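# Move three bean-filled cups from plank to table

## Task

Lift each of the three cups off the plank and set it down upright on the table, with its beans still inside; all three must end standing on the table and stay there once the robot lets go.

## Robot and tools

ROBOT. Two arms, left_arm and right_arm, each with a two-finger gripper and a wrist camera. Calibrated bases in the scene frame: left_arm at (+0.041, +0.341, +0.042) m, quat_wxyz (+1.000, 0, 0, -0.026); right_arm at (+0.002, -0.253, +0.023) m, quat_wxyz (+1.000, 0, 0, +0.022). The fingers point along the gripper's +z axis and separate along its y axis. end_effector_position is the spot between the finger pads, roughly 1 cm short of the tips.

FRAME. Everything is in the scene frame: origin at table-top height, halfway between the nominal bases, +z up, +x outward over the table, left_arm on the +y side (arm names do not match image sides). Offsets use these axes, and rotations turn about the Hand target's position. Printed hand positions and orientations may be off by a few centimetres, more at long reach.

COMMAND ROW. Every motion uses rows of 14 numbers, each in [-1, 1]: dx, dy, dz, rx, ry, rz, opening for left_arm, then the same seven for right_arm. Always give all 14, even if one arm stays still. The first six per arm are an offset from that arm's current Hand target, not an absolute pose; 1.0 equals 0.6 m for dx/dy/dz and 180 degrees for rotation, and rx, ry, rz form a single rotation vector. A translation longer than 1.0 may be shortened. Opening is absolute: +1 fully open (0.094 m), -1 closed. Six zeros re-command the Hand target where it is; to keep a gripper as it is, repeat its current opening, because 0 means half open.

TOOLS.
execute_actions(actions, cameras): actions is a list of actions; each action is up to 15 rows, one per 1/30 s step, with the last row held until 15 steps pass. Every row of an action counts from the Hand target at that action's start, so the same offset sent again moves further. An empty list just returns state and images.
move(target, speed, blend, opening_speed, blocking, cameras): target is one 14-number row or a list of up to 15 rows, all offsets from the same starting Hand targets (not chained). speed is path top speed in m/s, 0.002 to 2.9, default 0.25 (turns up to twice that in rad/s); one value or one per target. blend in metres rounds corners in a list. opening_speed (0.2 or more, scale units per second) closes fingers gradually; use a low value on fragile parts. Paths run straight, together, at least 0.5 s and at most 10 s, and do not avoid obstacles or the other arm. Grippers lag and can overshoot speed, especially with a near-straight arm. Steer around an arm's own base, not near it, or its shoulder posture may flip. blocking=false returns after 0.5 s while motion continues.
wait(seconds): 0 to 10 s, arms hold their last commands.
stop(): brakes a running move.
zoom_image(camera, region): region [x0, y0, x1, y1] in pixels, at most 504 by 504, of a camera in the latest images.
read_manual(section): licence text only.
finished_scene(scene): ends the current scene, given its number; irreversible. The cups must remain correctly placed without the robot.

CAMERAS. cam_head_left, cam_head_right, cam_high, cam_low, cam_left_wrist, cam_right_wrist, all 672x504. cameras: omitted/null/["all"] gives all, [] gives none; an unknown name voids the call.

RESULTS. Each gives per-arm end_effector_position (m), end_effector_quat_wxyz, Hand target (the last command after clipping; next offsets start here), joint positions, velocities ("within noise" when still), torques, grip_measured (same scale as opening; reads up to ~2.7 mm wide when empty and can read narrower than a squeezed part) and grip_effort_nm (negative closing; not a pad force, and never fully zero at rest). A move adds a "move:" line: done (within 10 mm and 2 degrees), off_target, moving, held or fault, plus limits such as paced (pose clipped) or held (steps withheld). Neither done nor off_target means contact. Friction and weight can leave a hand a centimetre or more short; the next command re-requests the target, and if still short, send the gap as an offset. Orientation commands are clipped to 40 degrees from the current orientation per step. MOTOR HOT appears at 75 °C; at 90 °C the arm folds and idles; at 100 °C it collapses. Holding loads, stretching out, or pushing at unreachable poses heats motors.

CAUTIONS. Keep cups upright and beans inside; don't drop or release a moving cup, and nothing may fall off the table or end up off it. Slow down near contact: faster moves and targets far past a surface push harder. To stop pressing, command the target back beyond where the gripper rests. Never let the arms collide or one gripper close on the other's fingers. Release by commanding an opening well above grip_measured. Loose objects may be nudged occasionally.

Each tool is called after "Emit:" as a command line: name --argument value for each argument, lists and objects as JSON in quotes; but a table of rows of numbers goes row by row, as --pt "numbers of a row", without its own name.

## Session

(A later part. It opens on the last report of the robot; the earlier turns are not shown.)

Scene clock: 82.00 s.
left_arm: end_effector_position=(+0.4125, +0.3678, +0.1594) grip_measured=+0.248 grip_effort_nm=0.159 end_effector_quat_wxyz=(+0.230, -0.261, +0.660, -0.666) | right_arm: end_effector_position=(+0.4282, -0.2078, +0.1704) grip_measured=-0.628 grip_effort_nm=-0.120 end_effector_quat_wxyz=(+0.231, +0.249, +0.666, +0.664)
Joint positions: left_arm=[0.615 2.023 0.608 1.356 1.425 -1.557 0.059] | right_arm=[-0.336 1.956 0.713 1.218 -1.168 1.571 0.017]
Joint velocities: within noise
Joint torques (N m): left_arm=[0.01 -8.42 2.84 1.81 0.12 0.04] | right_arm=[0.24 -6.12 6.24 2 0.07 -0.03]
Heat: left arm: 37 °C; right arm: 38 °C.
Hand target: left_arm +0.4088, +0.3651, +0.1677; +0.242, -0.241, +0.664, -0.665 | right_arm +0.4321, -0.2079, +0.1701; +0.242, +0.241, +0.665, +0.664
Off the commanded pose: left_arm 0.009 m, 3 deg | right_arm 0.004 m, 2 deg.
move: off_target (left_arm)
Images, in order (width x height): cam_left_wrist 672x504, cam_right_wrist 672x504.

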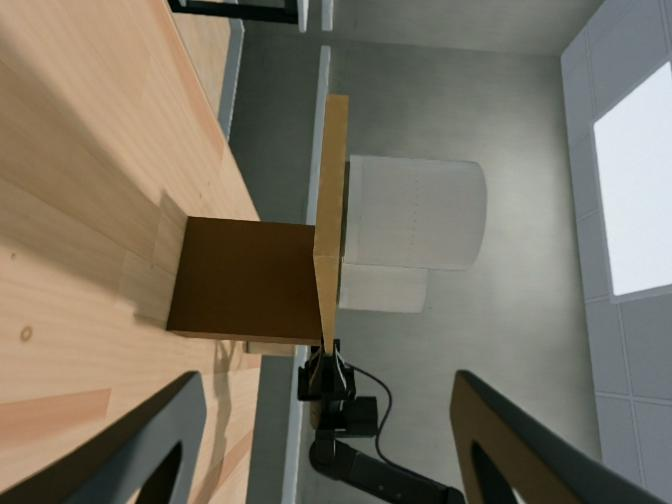

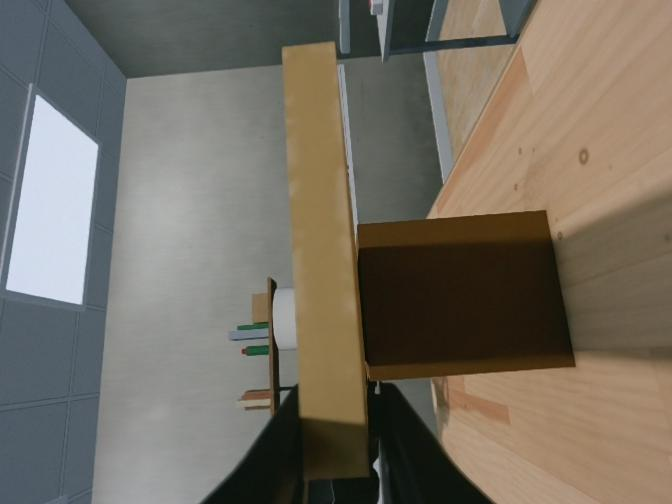

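Emit:
move --pt "-0.048 -0.2135 0.09 0.4754 -0.1821 0.183 1 0 0 0 0 0 0 -0.63" --speed 0.25 --cameras '["cam_left_wrist","cam_high","cam_head_left"]'

Scene clock: 86.77 s.
left_arm: end_effector_position=(+0.3809, +0.2364, +0.2214) grip_measured=+0.998 grip_effort_nm=0.149 end_effector_quat_wxyz=(+0.651, +0.002, +0.759, -0.002) | right_arm: end_effector_position=(+0.4282, -0.2078, +0.1704) grip_measured=-0.628 grip_effort_nm=-0.120 end_effector_quat_wxyz=(+0.231, +0.249, +0.666, +0.664)
Joint positions: left_arm=[-0.515 1.166 0.327 0.66 -0.555 -0.096 0.094] | right_arm=[-0.336 1.956 0.713 1.218 -1.168 1.571 0.017]
Joint velocities: within noise
Joint torques (N m): left_arm=[-0.47 -2.21 5.59 2.31 -0.18 0.03] | right_arm=[0.34 -6.04 6.28 1.99 0.06 -0.07]
Heat: left arm: 37 °C; right arm: 38 °C.
Hand target: left_arm +0.3800, +0.2370, +0.2217; +0.656, -0.001, +0.755, +0.000 | right_arm +0.4321, -0.2079, +0.1701; +0.242, +0.241, +0.665, +0.664
Off the commanded pose: left_arm 0.001 m, 1 deg | right_arm 0.004 m, 2 deg.
move: done
Images, in order (width x height): cam_head_left 672x504, cam_high 672x504, cam_left_wrist 672x504.

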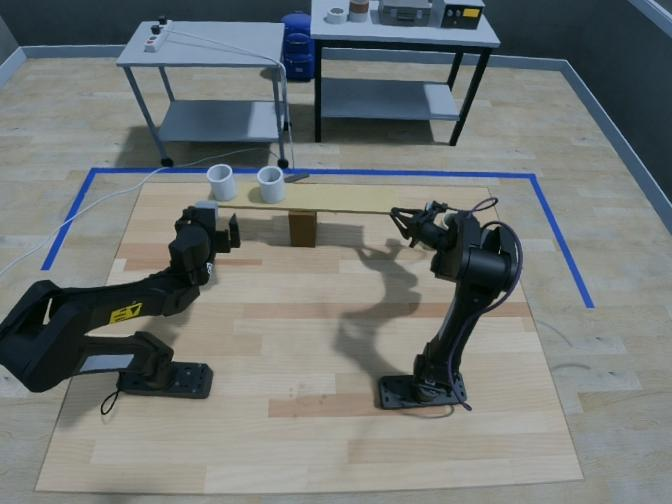

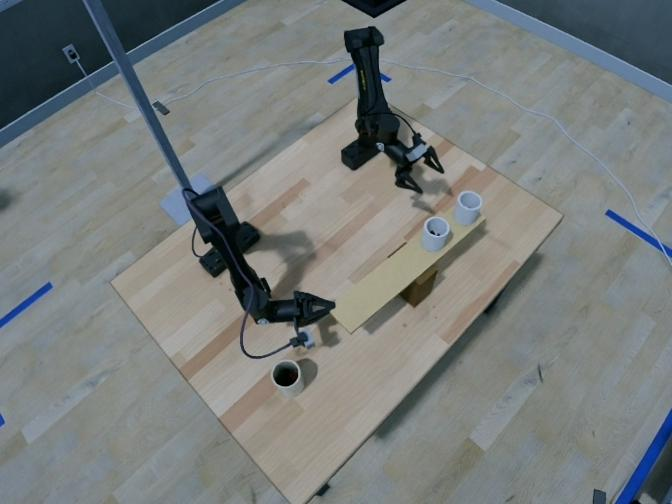

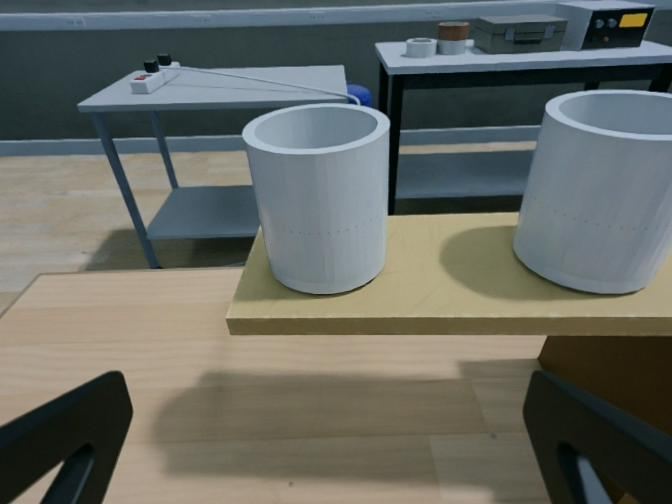

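Emit:
move --pt "0.12 0.01 -0.02 0 0 0 1 0 0 0 0 0 0 -0.63" --pt "0.24 0.01 -0.02 0 0 0 1 0 0 0 0 0 0 -0.63" --speed '[0.15,0.08]' --cameras '["cam_left_wrist","cam_high","cam_right_wrist"]'

Scene clock: 89.53 s.
left_arm: end_effector_position=(+0.5175, +0.2450, +0.2027) grip_measured=+0.998 grip_effort_nm=0.144 end_effector_quat_wxyz=(+0.648, -0.002, +0.761, +0.004) | right_arm: end_effector_position=(+0.4282, -0.2078, +0.1704) grip_measured=-0.628 grip_effort_nm=-0.120 end_effector_quat_wxyz=(+0.231, +0.249, +0.666, +0.664)
Joint positions: left_arm=[-0.264 1.75 0.731 0.85 -0.321 -0.051 0.094] | right_arm=[-0.336 1.956 0.713 1.218 -1.168 1.571 0.017]
Joint velocities: within noise
Joint torques (N m): left_arm=[0.32 -5.86 7.84 2.16 0.04 0.05] | right_arm=[0.24 -6.12 6.31 2.01 0.07 -0.03]
Heat: left arm: 38 °C; right arm: 38 °C.
Hand target: left_arm +0.5240, +0.2429, +0.2096; +0.656, -0.001, +0.755, +0.000 | right_arm +0.4321, -0.2079, +0.1701; +0.242, +0.241, +0.665, +0.664
Off the commanded pose: left_arm 0.010 m, 1 deg | right_arm 0.004 m, 2 deg.
move: done
Images, in order (width x height): cam_high 672x504, cam_left_wrist 672x504, cam_right_wrist 672x504.

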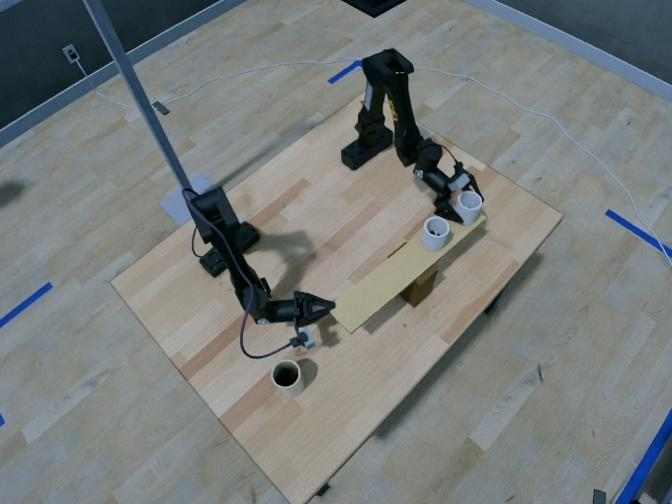

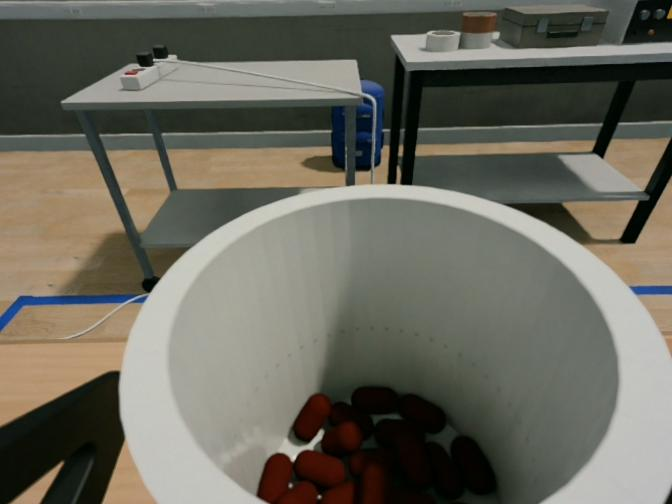

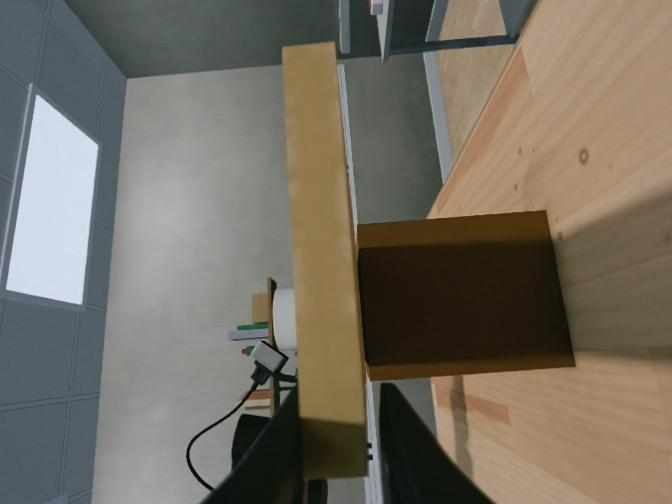

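Emit:
move --pt "0 -0.0167 0 0 0 0 1 0 0 0 0 0 0 -0.63" --speed 0.06 --cameras '["cam_left_wrist"]'

Scene clock: 90.70 s.
left_arm: end_effector_position=(+0.5184, +0.2350, +0.2034) grip_measured=+0.998 grip_effort_nm=0.154 end_effector_quat_wxyz=(+0.649, +0.003, +0.760, -0.001) | right_arm: end_effector_position=(+0.4282, -0.2078, +0.1704) grip_measured=-0.628 grip_effort_nm=-0.115 end_effector_quat_wxyz=(+0.231, +0.249, +0.666, +0.664)
Joint positions: left_arm=[-0.285 1.76 0.744 0.85 -0.327 -0.051 0.094] | right_arm=[-0.336 1.956 0.713 1.218 -1.168 1.571 0.017]
Joint velocities: within noise
Joint torques (N m): left_arm=[-0.28 -5.86 7.92 2.1 -0.18 -0.01] | right_arm=[0.09 -6.17 6.23 2.02 0.05 -0.05]
Heat: left arm: 38 °C; right arm: 38 °C.
Hand target: left_arm +0.5240, +0.2330, +0.2096; +0.655, -0.001, +0.755, +0.000 | right_arm +0.4321, -0.2079, +0.1701; +0.242, +0.241, +0.665, +0.664
Off the commanded pose: left_arm 0.009 m, 1 deg | right_arm 0.004 m, 2 deg.
move: done
Images, in order (width x height): cam_left_wrist 672x504.

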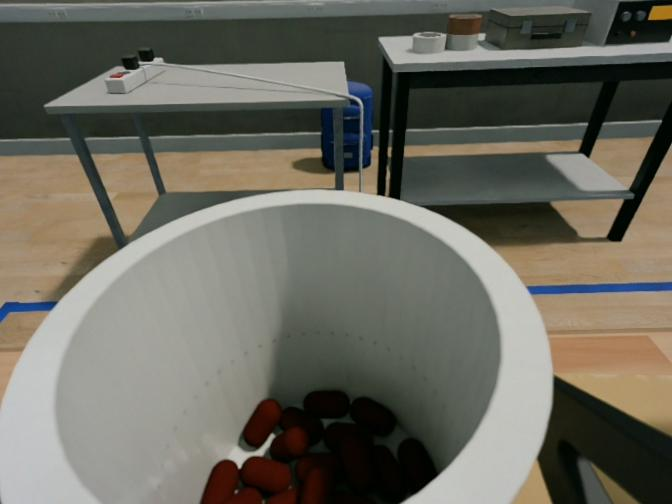

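Emit:
move --pt "0 0.0095 0 0 0 0 1 0 0 0 0 0 0 -0.63" --speed 0.06 --cameras '["cam_left_wrist"]'

Scene clock: 91.60 s.
left_arm: end_effector_position=(+0.5193, +0.2391, +0.2034) grip_measured=+0.998 grip_effort_nm=0.139 end_effector_quat_wxyz=(+0.649, +0.000, +0.760, +0.002) | right_arm: end_effector_position=(+0.4282, -0.2078, +0.1704) grip_measured=-0.628 grip_effort_nm=-0.120 end_effector_quat_wxyz=(+0.231, +0.249, +0.666, +0.664)
Joint positions: left_arm=[-0.277 1.76 0.744 0.85 -0.328 -0.051 0.094] | right_arm=[-0.336 1.956 0.713 1.218 -1.168 1.571 0.017]
Joint velocities: within noise
Joint torques (N m): left_arm=[0.4 -6.38 7.32 2.13 0 0.04] | right_arm=[0.29 -6.15 6.34 2 0.1 -0.06]
Heat: left arm: 38 °C; right arm: 38 °C.
Hand target: left_arm +0.5240, +0.2387, +0.2096; +0.655, -0.001, +0.755, +0.000 | right_arm +0.4321, -0.2079, +0.1701; +0.242, +0.241, +0.665, +0.664
Off the commanded pose: left_arm 0.008 m, 1 deg | right_arm 0.004 m, 2 deg.
move: done
Images, in order (width x height): cam_left_wrist 672x504.

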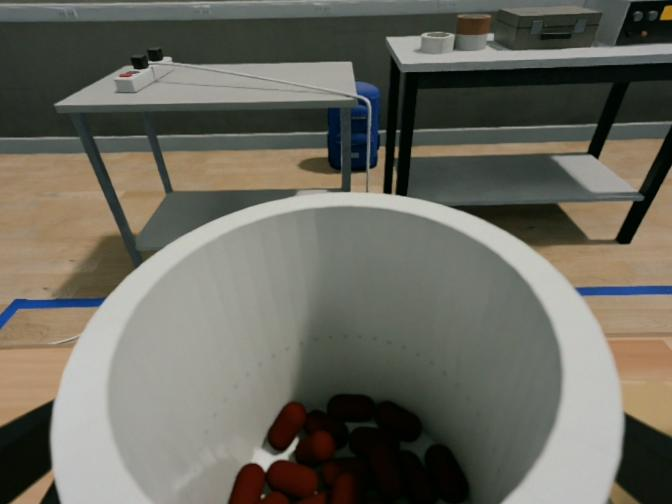

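Emit:
move --pt "0 0 0 0 0 0 0.3 0 0 0 0 0 0 -0.63" --opening_speed 0.3 --cameras '["cam_left_wrist","cam_right_wrist","cam_high"]'

Scene clock: 94.27 s.
left_arm: end_effector_position=(+0.5193, +0.2389, +0.2033) grip_measured=+0.370 grip_effort_nm=-0.984 end_effector_quat_wxyz=(+0.649, +0.000, +0.760, +0.002) | right_arm: end_effector_position=(+0.4282, -0.2078, +0.1704) grip_measured=-0.628 grip_effort_nm=-0.115 end_effector_quat_wxyz=(+0.231, +0.249, +0.666, +0.664)
Joint positions: left_arm=[-0.277 1.76 0.744 0.85 -0.327 -0.051 0.064] | right_arm=[-0.336 1.956 0.713 1.218 -1.168 1.571 0.017]
Joint velocities: within noise
Joint torques (N m): left_arm=[0.38 -6.34 7.28 2.13 0.01 0.02] | right_arm=[0.18 -6.09 6.28 2.03 0.09 -0.04]
Heat: left arm: 38 °C; right arm: 39 °C.
Hand target: left_arm +0.5240, +0.2386, +0.2096; +0.655, -0.001, +0.755, +0.000 | right_arm +0.4321, -0.2079, +0.1701; +0.242, +0.241, +0.665, +0.664
Off the commanded pose: left_arm 0.008 m, 1 deg | right_arm 0.004 m, 2 deg.
move: done
Images, in order (width x height): cam_high 672x504, cam_left_wrist 672x504, cam_right_wrist 672x504.

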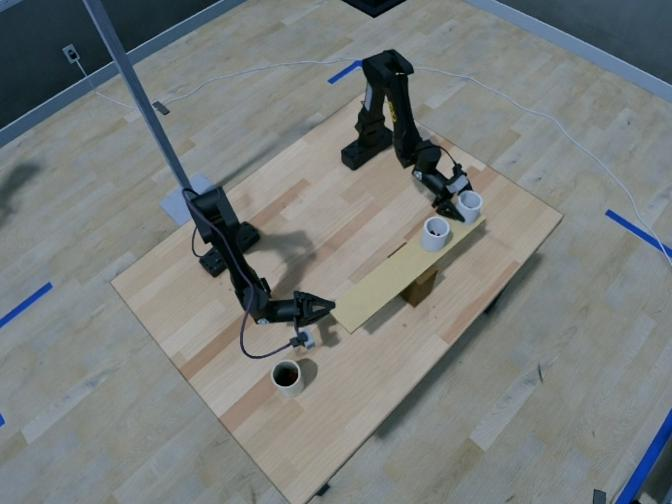

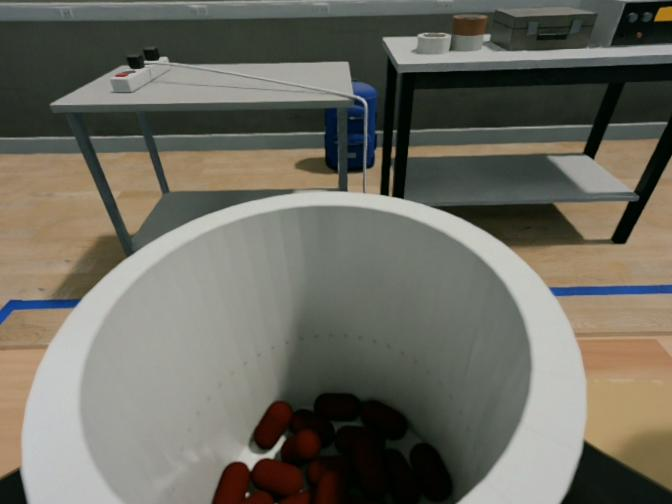

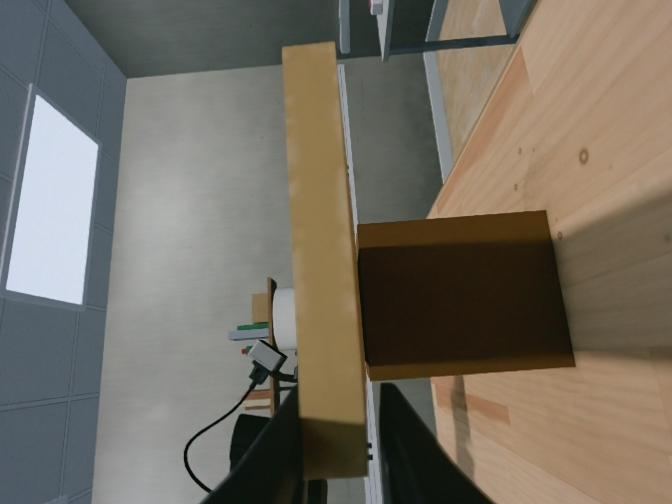

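Emit:
move --pt "0 0 0.12 0 -0.015 0 0.25 0 0 0 0 0 0 -0.63" --speed 0.12

Scene clock: 95.73 s.
left_arm: end_effector_position=(+0.5188, +0.2390, +0.2452) grip_measured=+0.369 grip_effort_nm=-0.994 end_effector_quat_wxyz=(+0.639, +0.009, +0.769, +0.010) | right_arm: end_effector_position=(+0.4282, -0.2079, +0.1704) grip_measured=-0.628 grip_effort_nm=-0.115 end_effector_quat_wxyz=(+0.232, +0.249, +0.665, +0.664)
Joint positions: left_arm=[-0.277 1.631 0.837 0.599 -0.327 -0.037 0.064] | right_arm=[-0.336 1.956 0.713 1.218 -1.168 1.571 0.017]
Joint velocities: within noise
Joint torques (N m): left_arm=[0.29 -8.62 9.17 2.51 -0.02 0.05] | right_arm=[0.23 -6.09 6.32 2 0.05 -0.04]
Heat: left arm: 38 °C; right arm: 39 °C.
Hand target: left_arm +0.5240, +0.2386, +0.2814; +0.673, -0.001, +0.740, +0.000 | right_arm +0.4321, -0.2079, +0.1701; +0.242, +0.241, +0.665, +0.664
Off the commanded pose: left_arm 0.037 m, 5 deg | right_arm 0.004 m, 2 deg.
move: off_target (left_arm)

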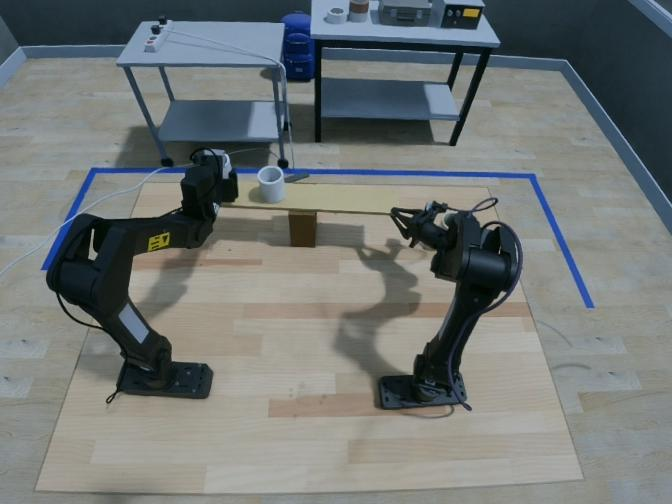

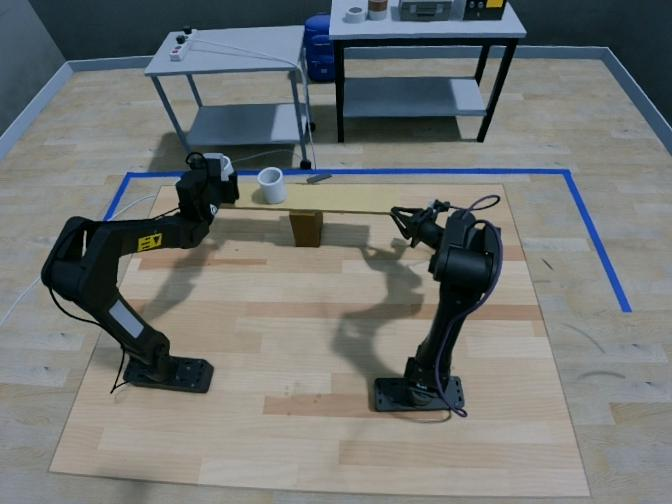

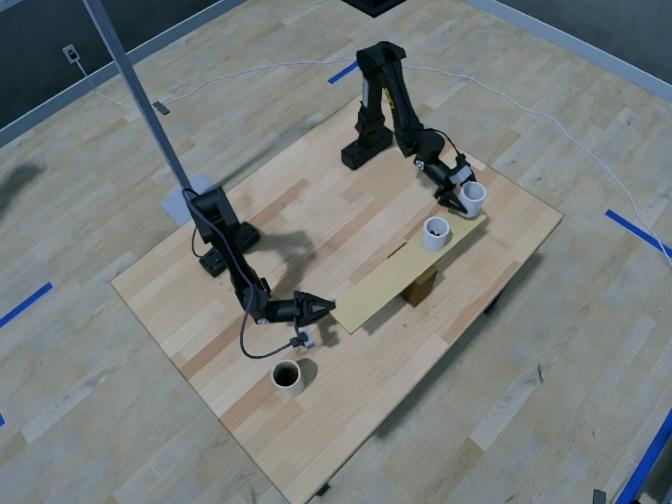

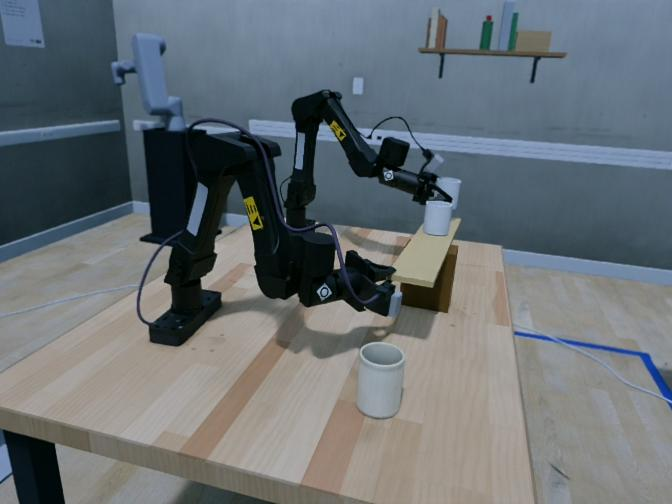

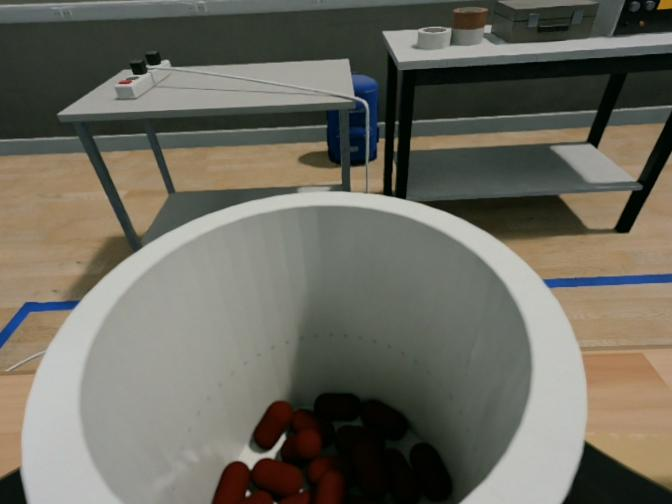

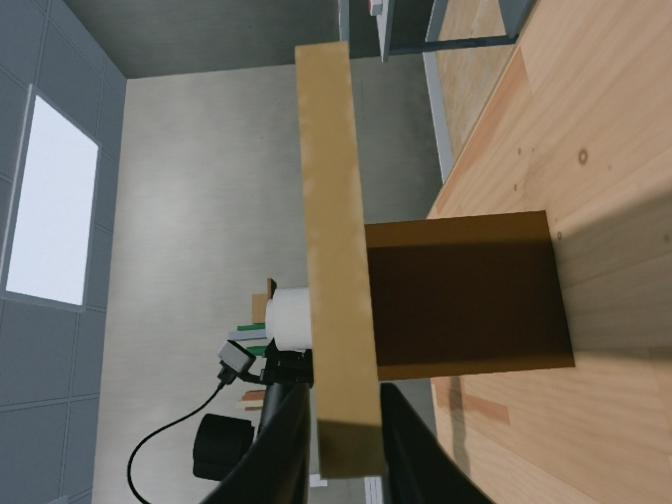

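Emit:
move --pt "-0.065 0.2357 -0.06 0 0 0 0.25 0 0 0 0 0 0 -0.63" --pt "-0.065 0.2357 -0.27 0 0 0 0.25 0 0 0 0 0 0 -0.63" --speed '[0.2,0.15]' --blend '[0.03,0]'

Scene clock: 98.77 s.
left_arm: end_effector_position=(+0.4810, +0.3800, +0.1003) grip_measured=+0.369 grip_effort_nm=-0.994 end_effector_quat_wxyz=(+0.642, -0.008, +0.767, +0.000) | right_arm: end_effector_position=(+0.4282, -0.2079, +0.1704) grip_measured=-0.628 grip_effort_nm=-0.115 end_effector_quat_wxyz=(+0.232, +0.249, +0.665, +0.664)
Joint positions: left_arm=[0.19 2.077 0.466 1.432 0.127 0.012 0.064] | right_arm=[-0.336 1.956 0.713 1.218 -1.168 1.571 0.017]
Joint velocities: within noise
Joint torques (N m): left_arm=[0.39 -6.31 3.45 3.01 0.14 0.01] | right_arm=[0.21 -6.17 6.32 2.03 0.06 -0.09]
Heat: left arm: 39 °C; right arm: 39 °C.
Hand target: left_arm +0.4851, +0.3801, +0.1197; +0.673, -0.001, +0.739, +0.000 | right_arm +0.4321, -0.2079, +0.1701; +0.242, +0.241, +0.665, +0.664
Off the commanded pose: left_arm 0.020 m, 5 deg | right_arm 0.004 m, 2 deg.
move: off_target (left_arm)

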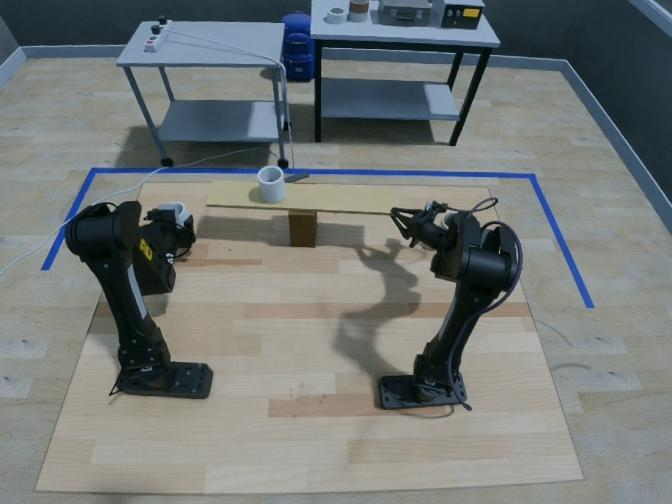

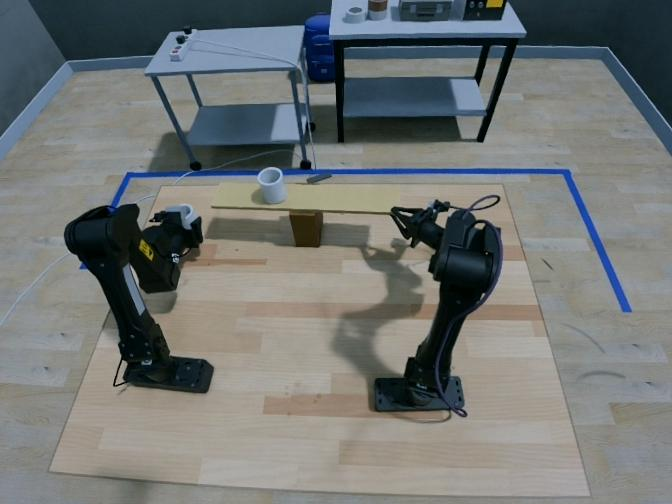

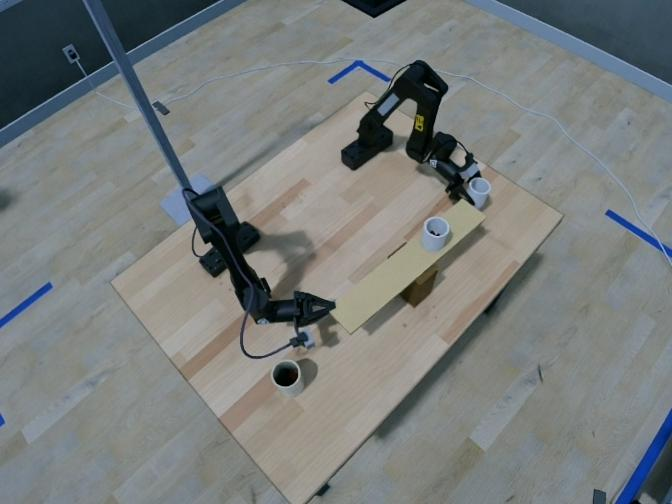

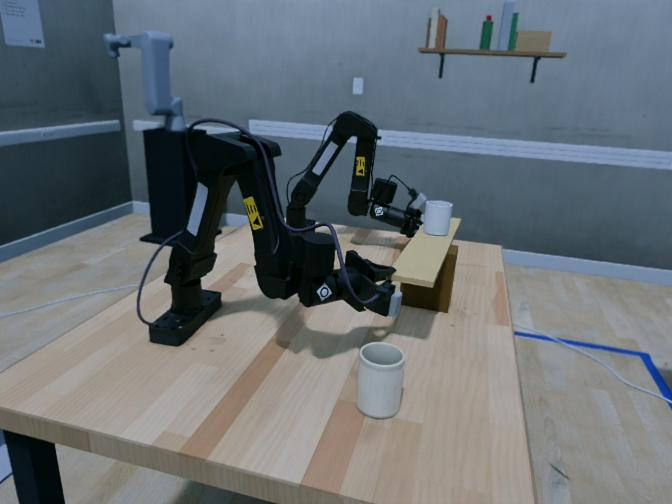

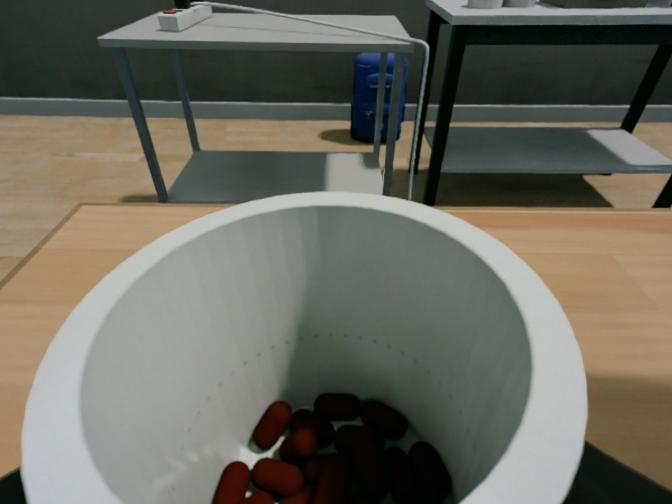

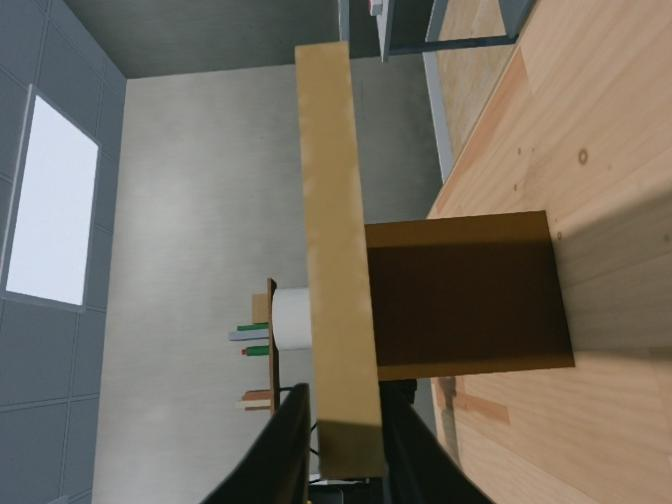

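Emit:
move --pt "0.083 0 -0.05 0 0 0 0.25 0 0 0 0 0 0 -0.63" --speed '[0.12]' --cameras '["cam_left_wrist","cam_low"]'

Scene clock: 99.80 s.
left_arm: end_effector_position=(+0.5262, +0.3805, +0.0714) grip_measured=+0.369 grip_effort_nm=-0.994 end_effector_quat_wxyz=(+0.645, -0.003, +0.764, -0.003) | right_arm: end_effector_position=(+0.4282, -0.2079, +0.1704) grip_measured=-0.628 grip_effort_nm=-0.115 end_effector_quat_wxyz=(+0.232, +0.249, +0.665, +0.664)
Joint positions: left_arm=[0.178 2.283 0.672 1.44 0.125 0.012 0.064] | right_arm=[-0.336 1.956 0.713 1.218 -1.168 1.571 0.017]
Joint velocities: within noise
Joint torques (N m): left_arm=[-0.36 -7.57 5.03 2.74 -0.04 -0.02] | right_arm=[0.24 -6.11 6.26 2.03 0.09 -0.05]
Heat: left arm: 40 °C; right arm: 39 °C.
Hand target: left_arm +0.5349, +0.3801, +0.0896; +0.673, -0.001, +0.740, +0.000 | right_arm +0.4321, -0.2079, +0.1701; +0.242, +0.241, +0.665, +0.664
Off the commanded pose: left_arm 0.020 m, 4 deg | right_arm 0.004 m, 2 deg.
move: off_target (left_arm)
Images, in order (width x height): cam_low 672x504, cam_left_wrist 672x504.

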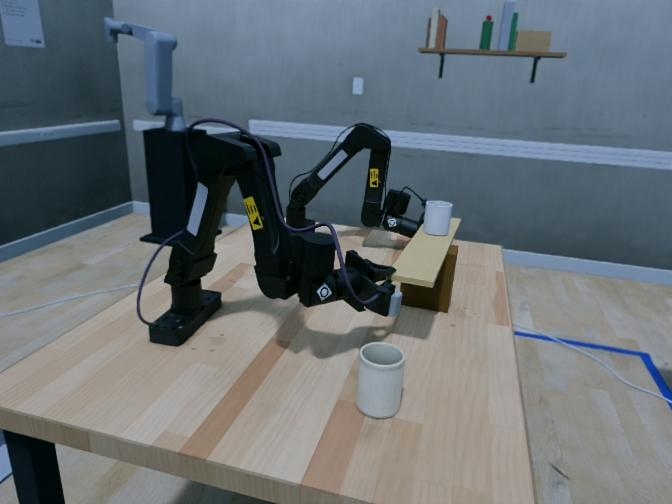

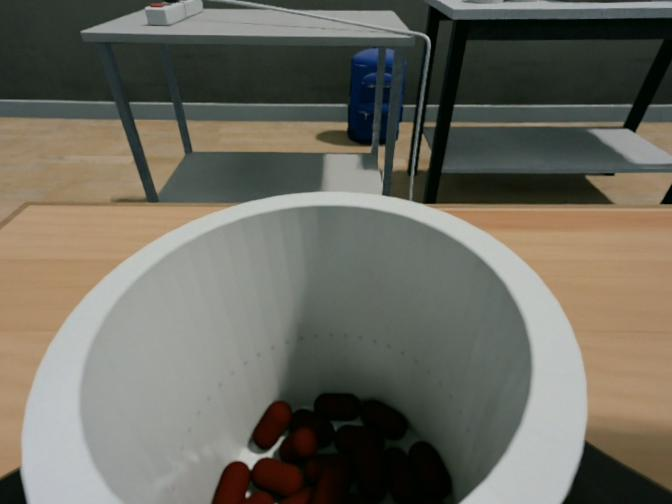

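Emit:
move --pt "0 0 -0.035 0 0 0 0.25 0 0 0 0 0 0 -0.63" --speed '[0.06]' --cameras '["cam_left_wrist"]'

Emit:
move --pt "0 0 -0.012 0 0 0 0.25 0 0 0 0 0 0 -0.63" --speed '[0.04]' --cameras '["cam_left_wrist"]'

Scene clock: 100.87 s.
left_arm: end_effector_position=(+0.5265, +0.3804, +0.0486) grip_measured=+0.369 grip_effort_nm=-0.994 end_effector_quat_wxyz=(+0.640, -0.003, +0.768, -0.004) | right_arm: end_effector_position=(+0.4282, -0.2079, +0.1704) grip_measured=-0.628 grip_effort_nm=-0.125 end_effector_quat_wxyz=(+0.232, +0.249, +0.665, +0.664)
Joint positions: left_arm=[0.178 2.375 0.697 1.495 0.125 0.012 0.064] | right_arm=[-0.336 1.956 0.713 1.218 -1.168 1.571 0.017]
Joint velocities: within noise
Joint torques (N m): left_arm=[-0.42 -7.56 4.44 2.94 -0.04 -0.02] | right_arm=[0.24 -6.16 6.24 2.02 0.06 -0.05]
Heat: left arm: 40 °C; right arm: 39 °C.
Hand target: left_arm +0.5349, +0.3801, +0.0686; +0.673, -0.001, +0.739, +0.000 | right_arm +0.4321, -0.2079, +0.1701; +0.242, +0.241, +0.665, +0.664
Off the commanded pose: left_arm 0.022 m, 5 deg | right_arm 0.004 m, 2 deg.
move: off_target (left_arm)
Images, in order (width x height): cam_left_wrist 672x504.

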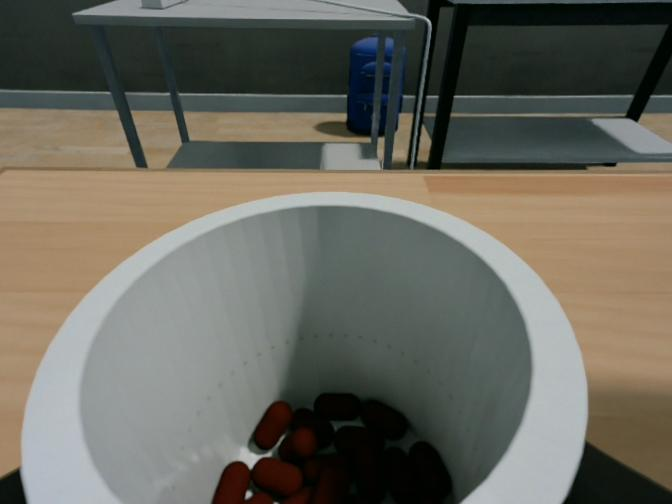

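Scene clock: 101.60 s.
left_arm: end_effector_position=(+0.5290, +0.3807, +0.0482) grip_measured=+0.369 grip_effort_nm=-0.994 end_effector_quat_wxyz=(+0.645, -0.003, +0.764, -0.003) | right_arm: end_effector_position=(+0.4282, -0.2079, +0.1704) grip_measured=-0.628 grip_effort_nm=-0.120 end_effector_quat_wxyz=(+0.232, +0.249, +0.665, +0.664)
Joint positions: left_arm=[0.178 2.394 0.71 1.515 0.125 0.013 0.064] | right_arm=[-0.336 1.956 0.713 1.218 -1.168 1.571 0.017]
Joint velocities: within noise
Joint torques (N m): left_arm=[-0.36 -7.27 4.12 2.8 -0.05 0] | right_arm=[0.23 -6 6.19 1.99 0.05 -0.06]
Heat: left arm: 40 °C; right arm: 39 °C.
Hand target: left_arm +0.5349, +0.3801, +0.0614; +0.673, -0.001, +0.740, +0.000 | right_arm +0.4321, -0.2079, +0.1701; +0.242, +0.241, +0.665, +0.664
Off the commanded pose: left_arm 0.014 m, 4 deg | right_arm 0.004 m, 2 deg.
joint sent to its limit (left arm) — joint 4 (wrist pitch), upper limit. The joint targets still meet the commanded pose.
move: off_target (left_arm)
Images, in order (width x height): cam_left_wrist 672x504.

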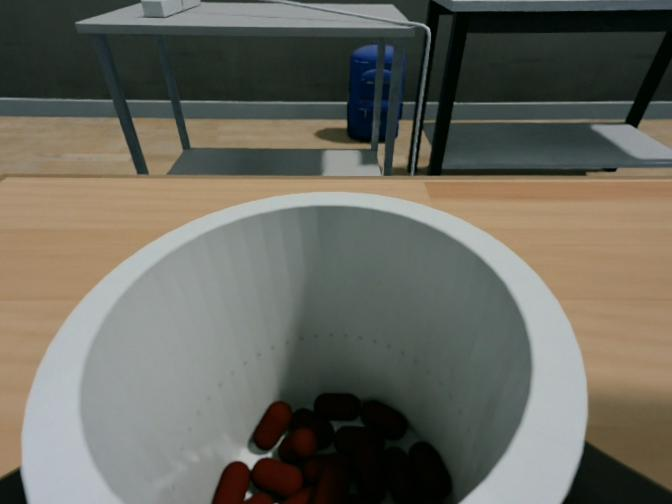

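Emit:
move --pt "0 0 -0.012 0 0 0 0.25 0 0 0 0 0 0 -0.63" --speed '[0.04]' --cameras '["cam_left_wrist","cam_head_left"]'

Emit:
zoom_image --camera "cam_head_left" --region '[100, 170, 220, 270]'

Scene clock: 102.50 s.
left_arm: end_effector_position=(+0.5321, +0.3811, +0.0476) grip_measured=+0.369 grip_effort_nm=-0.999 end_effector_quat_wxyz=(+0.647, +0.000, +0.762, -0.001) | right_arm: end_effector_position=(+0.4282, -0.2079, +0.1704) grip_measured=-0.628 grip_effort_nm=-0.115 end_effector_quat_wxyz=(+0.232, +0.249, +0.665, +0.664)
Joint positions: left_arm=[0.178 2.404 0.725 1.515 0.125 0.02 0.064] | right_arm=[-0.336 1.956 0.713 1.218 -1.168 1.571 0.017]
Joint velocities: within noise
Joint torques (N m): left_arm=[-0.29 -6.58 3.62 2.79 -0.02 -0.1] | right_arm=[0.18 -6.12 6.23 2.03 0.07 -0.07]
Heat: left arm: 41 °C; right arm: 39 °C.
Hand target: left_arm +0.5349, +0.3801, +0.0541; +0.673, -0.001, +0.740, +0.000 | right_arm +0.4321, -0.2079, +0.1701; +0.242, +0.241, +0.665, +0.664
Off the commanded pose: left_arm 0.007 m, 4 deg | right_arm 0.004 m, 2 deg.
joint sent to its limit (left arm) — joint 4 (wrist pitch), upper limit. The joint targets still meet the commanded pose.
move: off_target (left_arm)
Images, in order (width x height): cam_head_left 672x504, cam_left_wrist 672x504.

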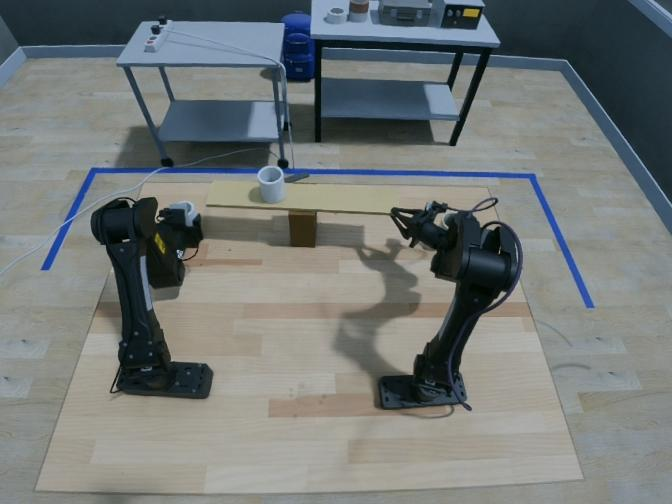

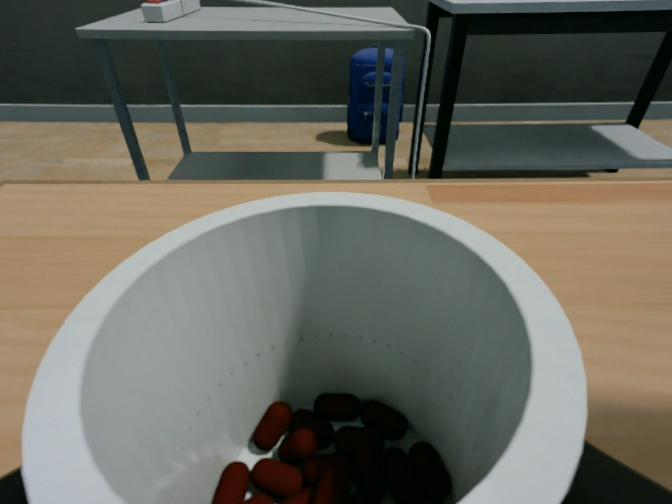

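Scaled by 4.200 from the camera's 672x504 image, which has a finer 960x720 frame.

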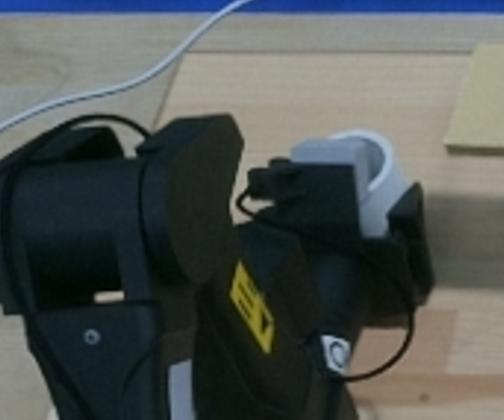

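Emit:
move --pt "0 0 0 0 0 0 0.55 0 0 0 0 0 0 -0.63" --opening_speed 0.2 --cameras '["cam_left_wrist"]'

Scene clock: 104.30 s.
left_arm: end_effector_position=(+0.5311, +0.3810, +0.0434) grip_measured=+0.548 grip_effort_nm=0.154 end_effector_quat_wxyz=(+0.644, +0.000, +0.765, -0.001) | right_arm: end_effector_position=(+0.4282, -0.2079, +0.1704) grip_measured=-0.628 grip_effort_nm=-0.120 end_effector_quat_wxyz=(+0.232, +0.249, +0.665, +0.664)
Joint positions: left_arm=[0.178 2.413 0.725 1.515 0.125 0.02 0.073] | right_arm=[-0.336 1.956 0.713 1.218 -1.168 1.571 0.017]
Joint velocities: within noise
Joint torques (N m): left_arm=[-0.31 -7.32 3.54 2.78 -0.01 -0.08] | right_arm=[0.24 -6.04 6.22 2 0.07 -0.06]
Heat: left arm: 41 °C; right arm: 39 °C.
Hand target: left_arm +0.5349, +0.3801, +0.0542; +0.673, -0.001, +0.739, +0.000 | right_arm +0.4321, -0.2079, +0.1701; +0.242, +0.241, +0.665, +0.664
Off the commanded pose: left_arm 0.011 m, 4 deg | right_arm 0.004 m, 2 deg.
joint sent to its limit (left arm) — joint 4 (wrist pitch), upper limit. The joint targets still meet the commanded pose.
move: off_target (left_arm)
Images, in order (width x height): cam_left_wrist 672x504.

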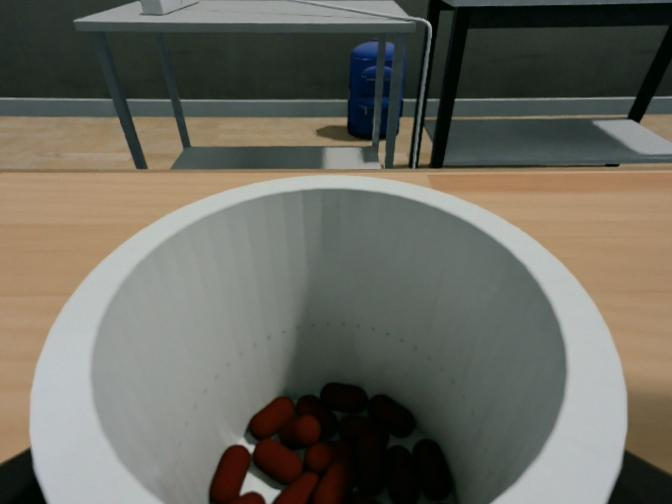

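Emit:
move --pt "0 0 0 0 0 0 1 0 0 0 0 0 0 -0.63" --pt "-0.225 0 0.02 0 0 0 1 0 0 0 0 0 0 -0.63" --pt "-0.29 -0.13 0.26 0 0.0145 0 1 0 0 0 0 0 0 -0.63" --pt "-0.2665 -0.475 0.28 0 0.0145 0 1 0 0 0 0 0 0 -0.63" --speed '[0.1,0.12,0.25,0.25]' --blend '[0,0.02,0.04,0]'

Scene clock: 108.83 s.
left_arm: end_effector_position=(+0.3720, +0.0971, +0.2165) grip_measured=+0.998 grip_effort_nm=0.154 end_effector_quat_wxyz=(+0.654, +0.009, +0.756, -0.001) | right_arm: end_effector_position=(+0.4282, -0.2079, +0.1704) grip_measured=-0.628 grip_effort_nm=-0.120 end_effector_quat_wxyz=(+0.232, +0.249, +0.665, +0.664)
Joint positions: left_arm=[-0.952 1.597 0.648 0.691 -0.975 -0.205 0.094] | right_arm=[-0.336 1.956 0.713 1.218 -1.168 1.571 0.017]
Joint velocities: within noise
Joint torques (N m): left_arm=[-0.02 -5.07 8.17 1.6 -0.23 -0.08] | right_arm=[0.21 -6.11 6.2 2 0.06 -0.06]
Heat: left arm: 41 °C; right arm: 39 °C.
Hand target: left_arm +0.3749, +0.0951, +0.2221; +0.656, -0.001, +0.755, +0.000 | right_arm +0.4321, -0.2079, +0.1701; +0.242, +0.241, +0.665, +0.664
Off the commanded pose: left_arm 0.007 m, 1 deg | right_arm 0.004 m, 2 deg.
move: done

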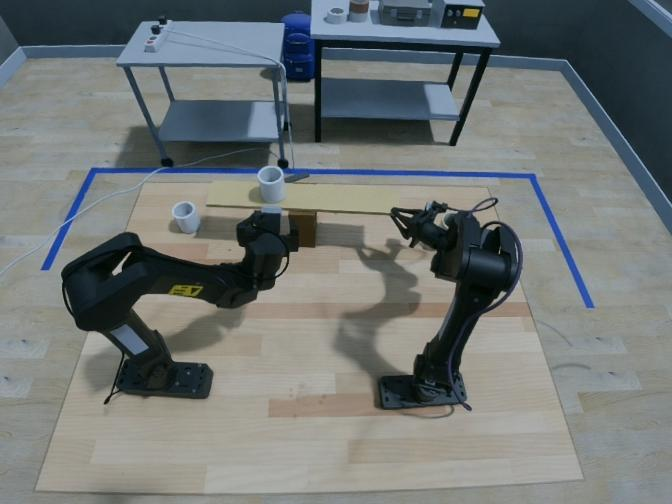

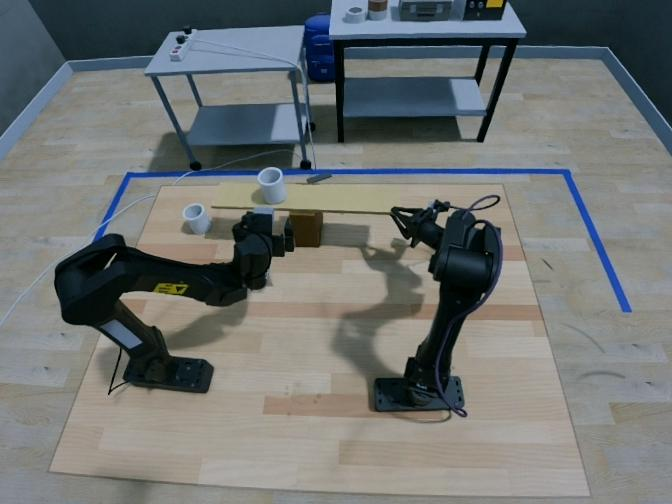

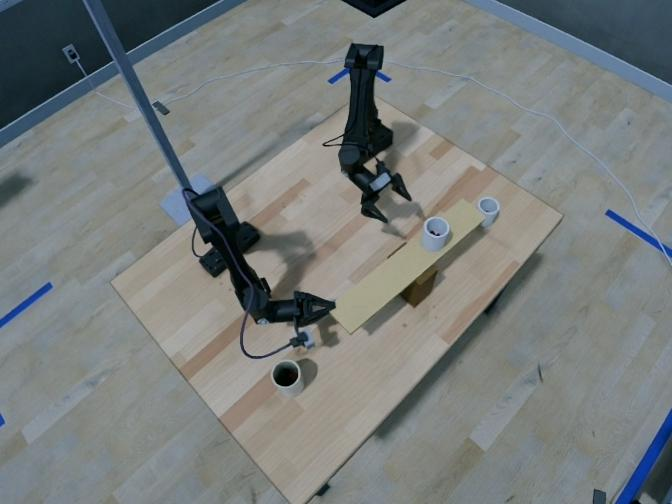

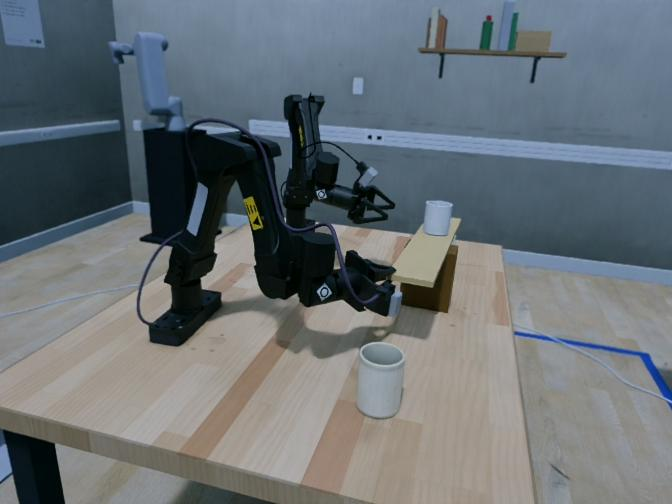

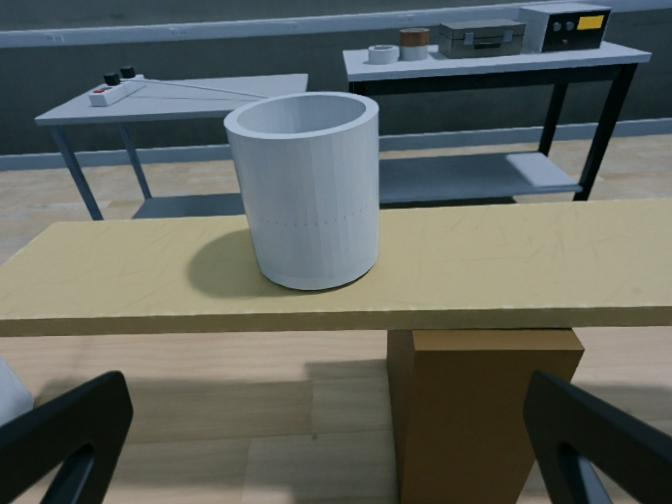

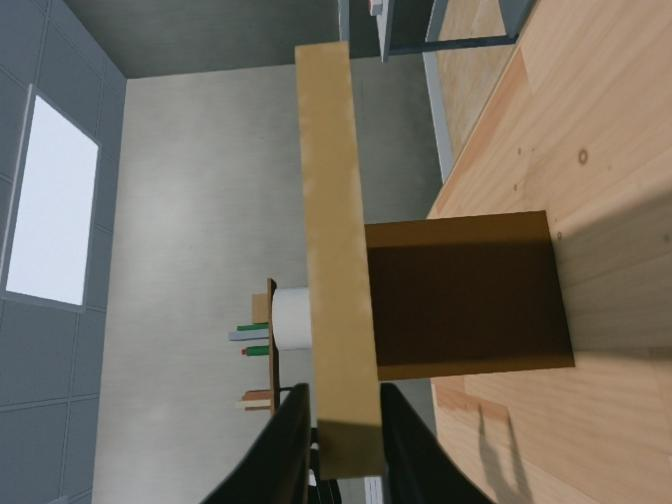

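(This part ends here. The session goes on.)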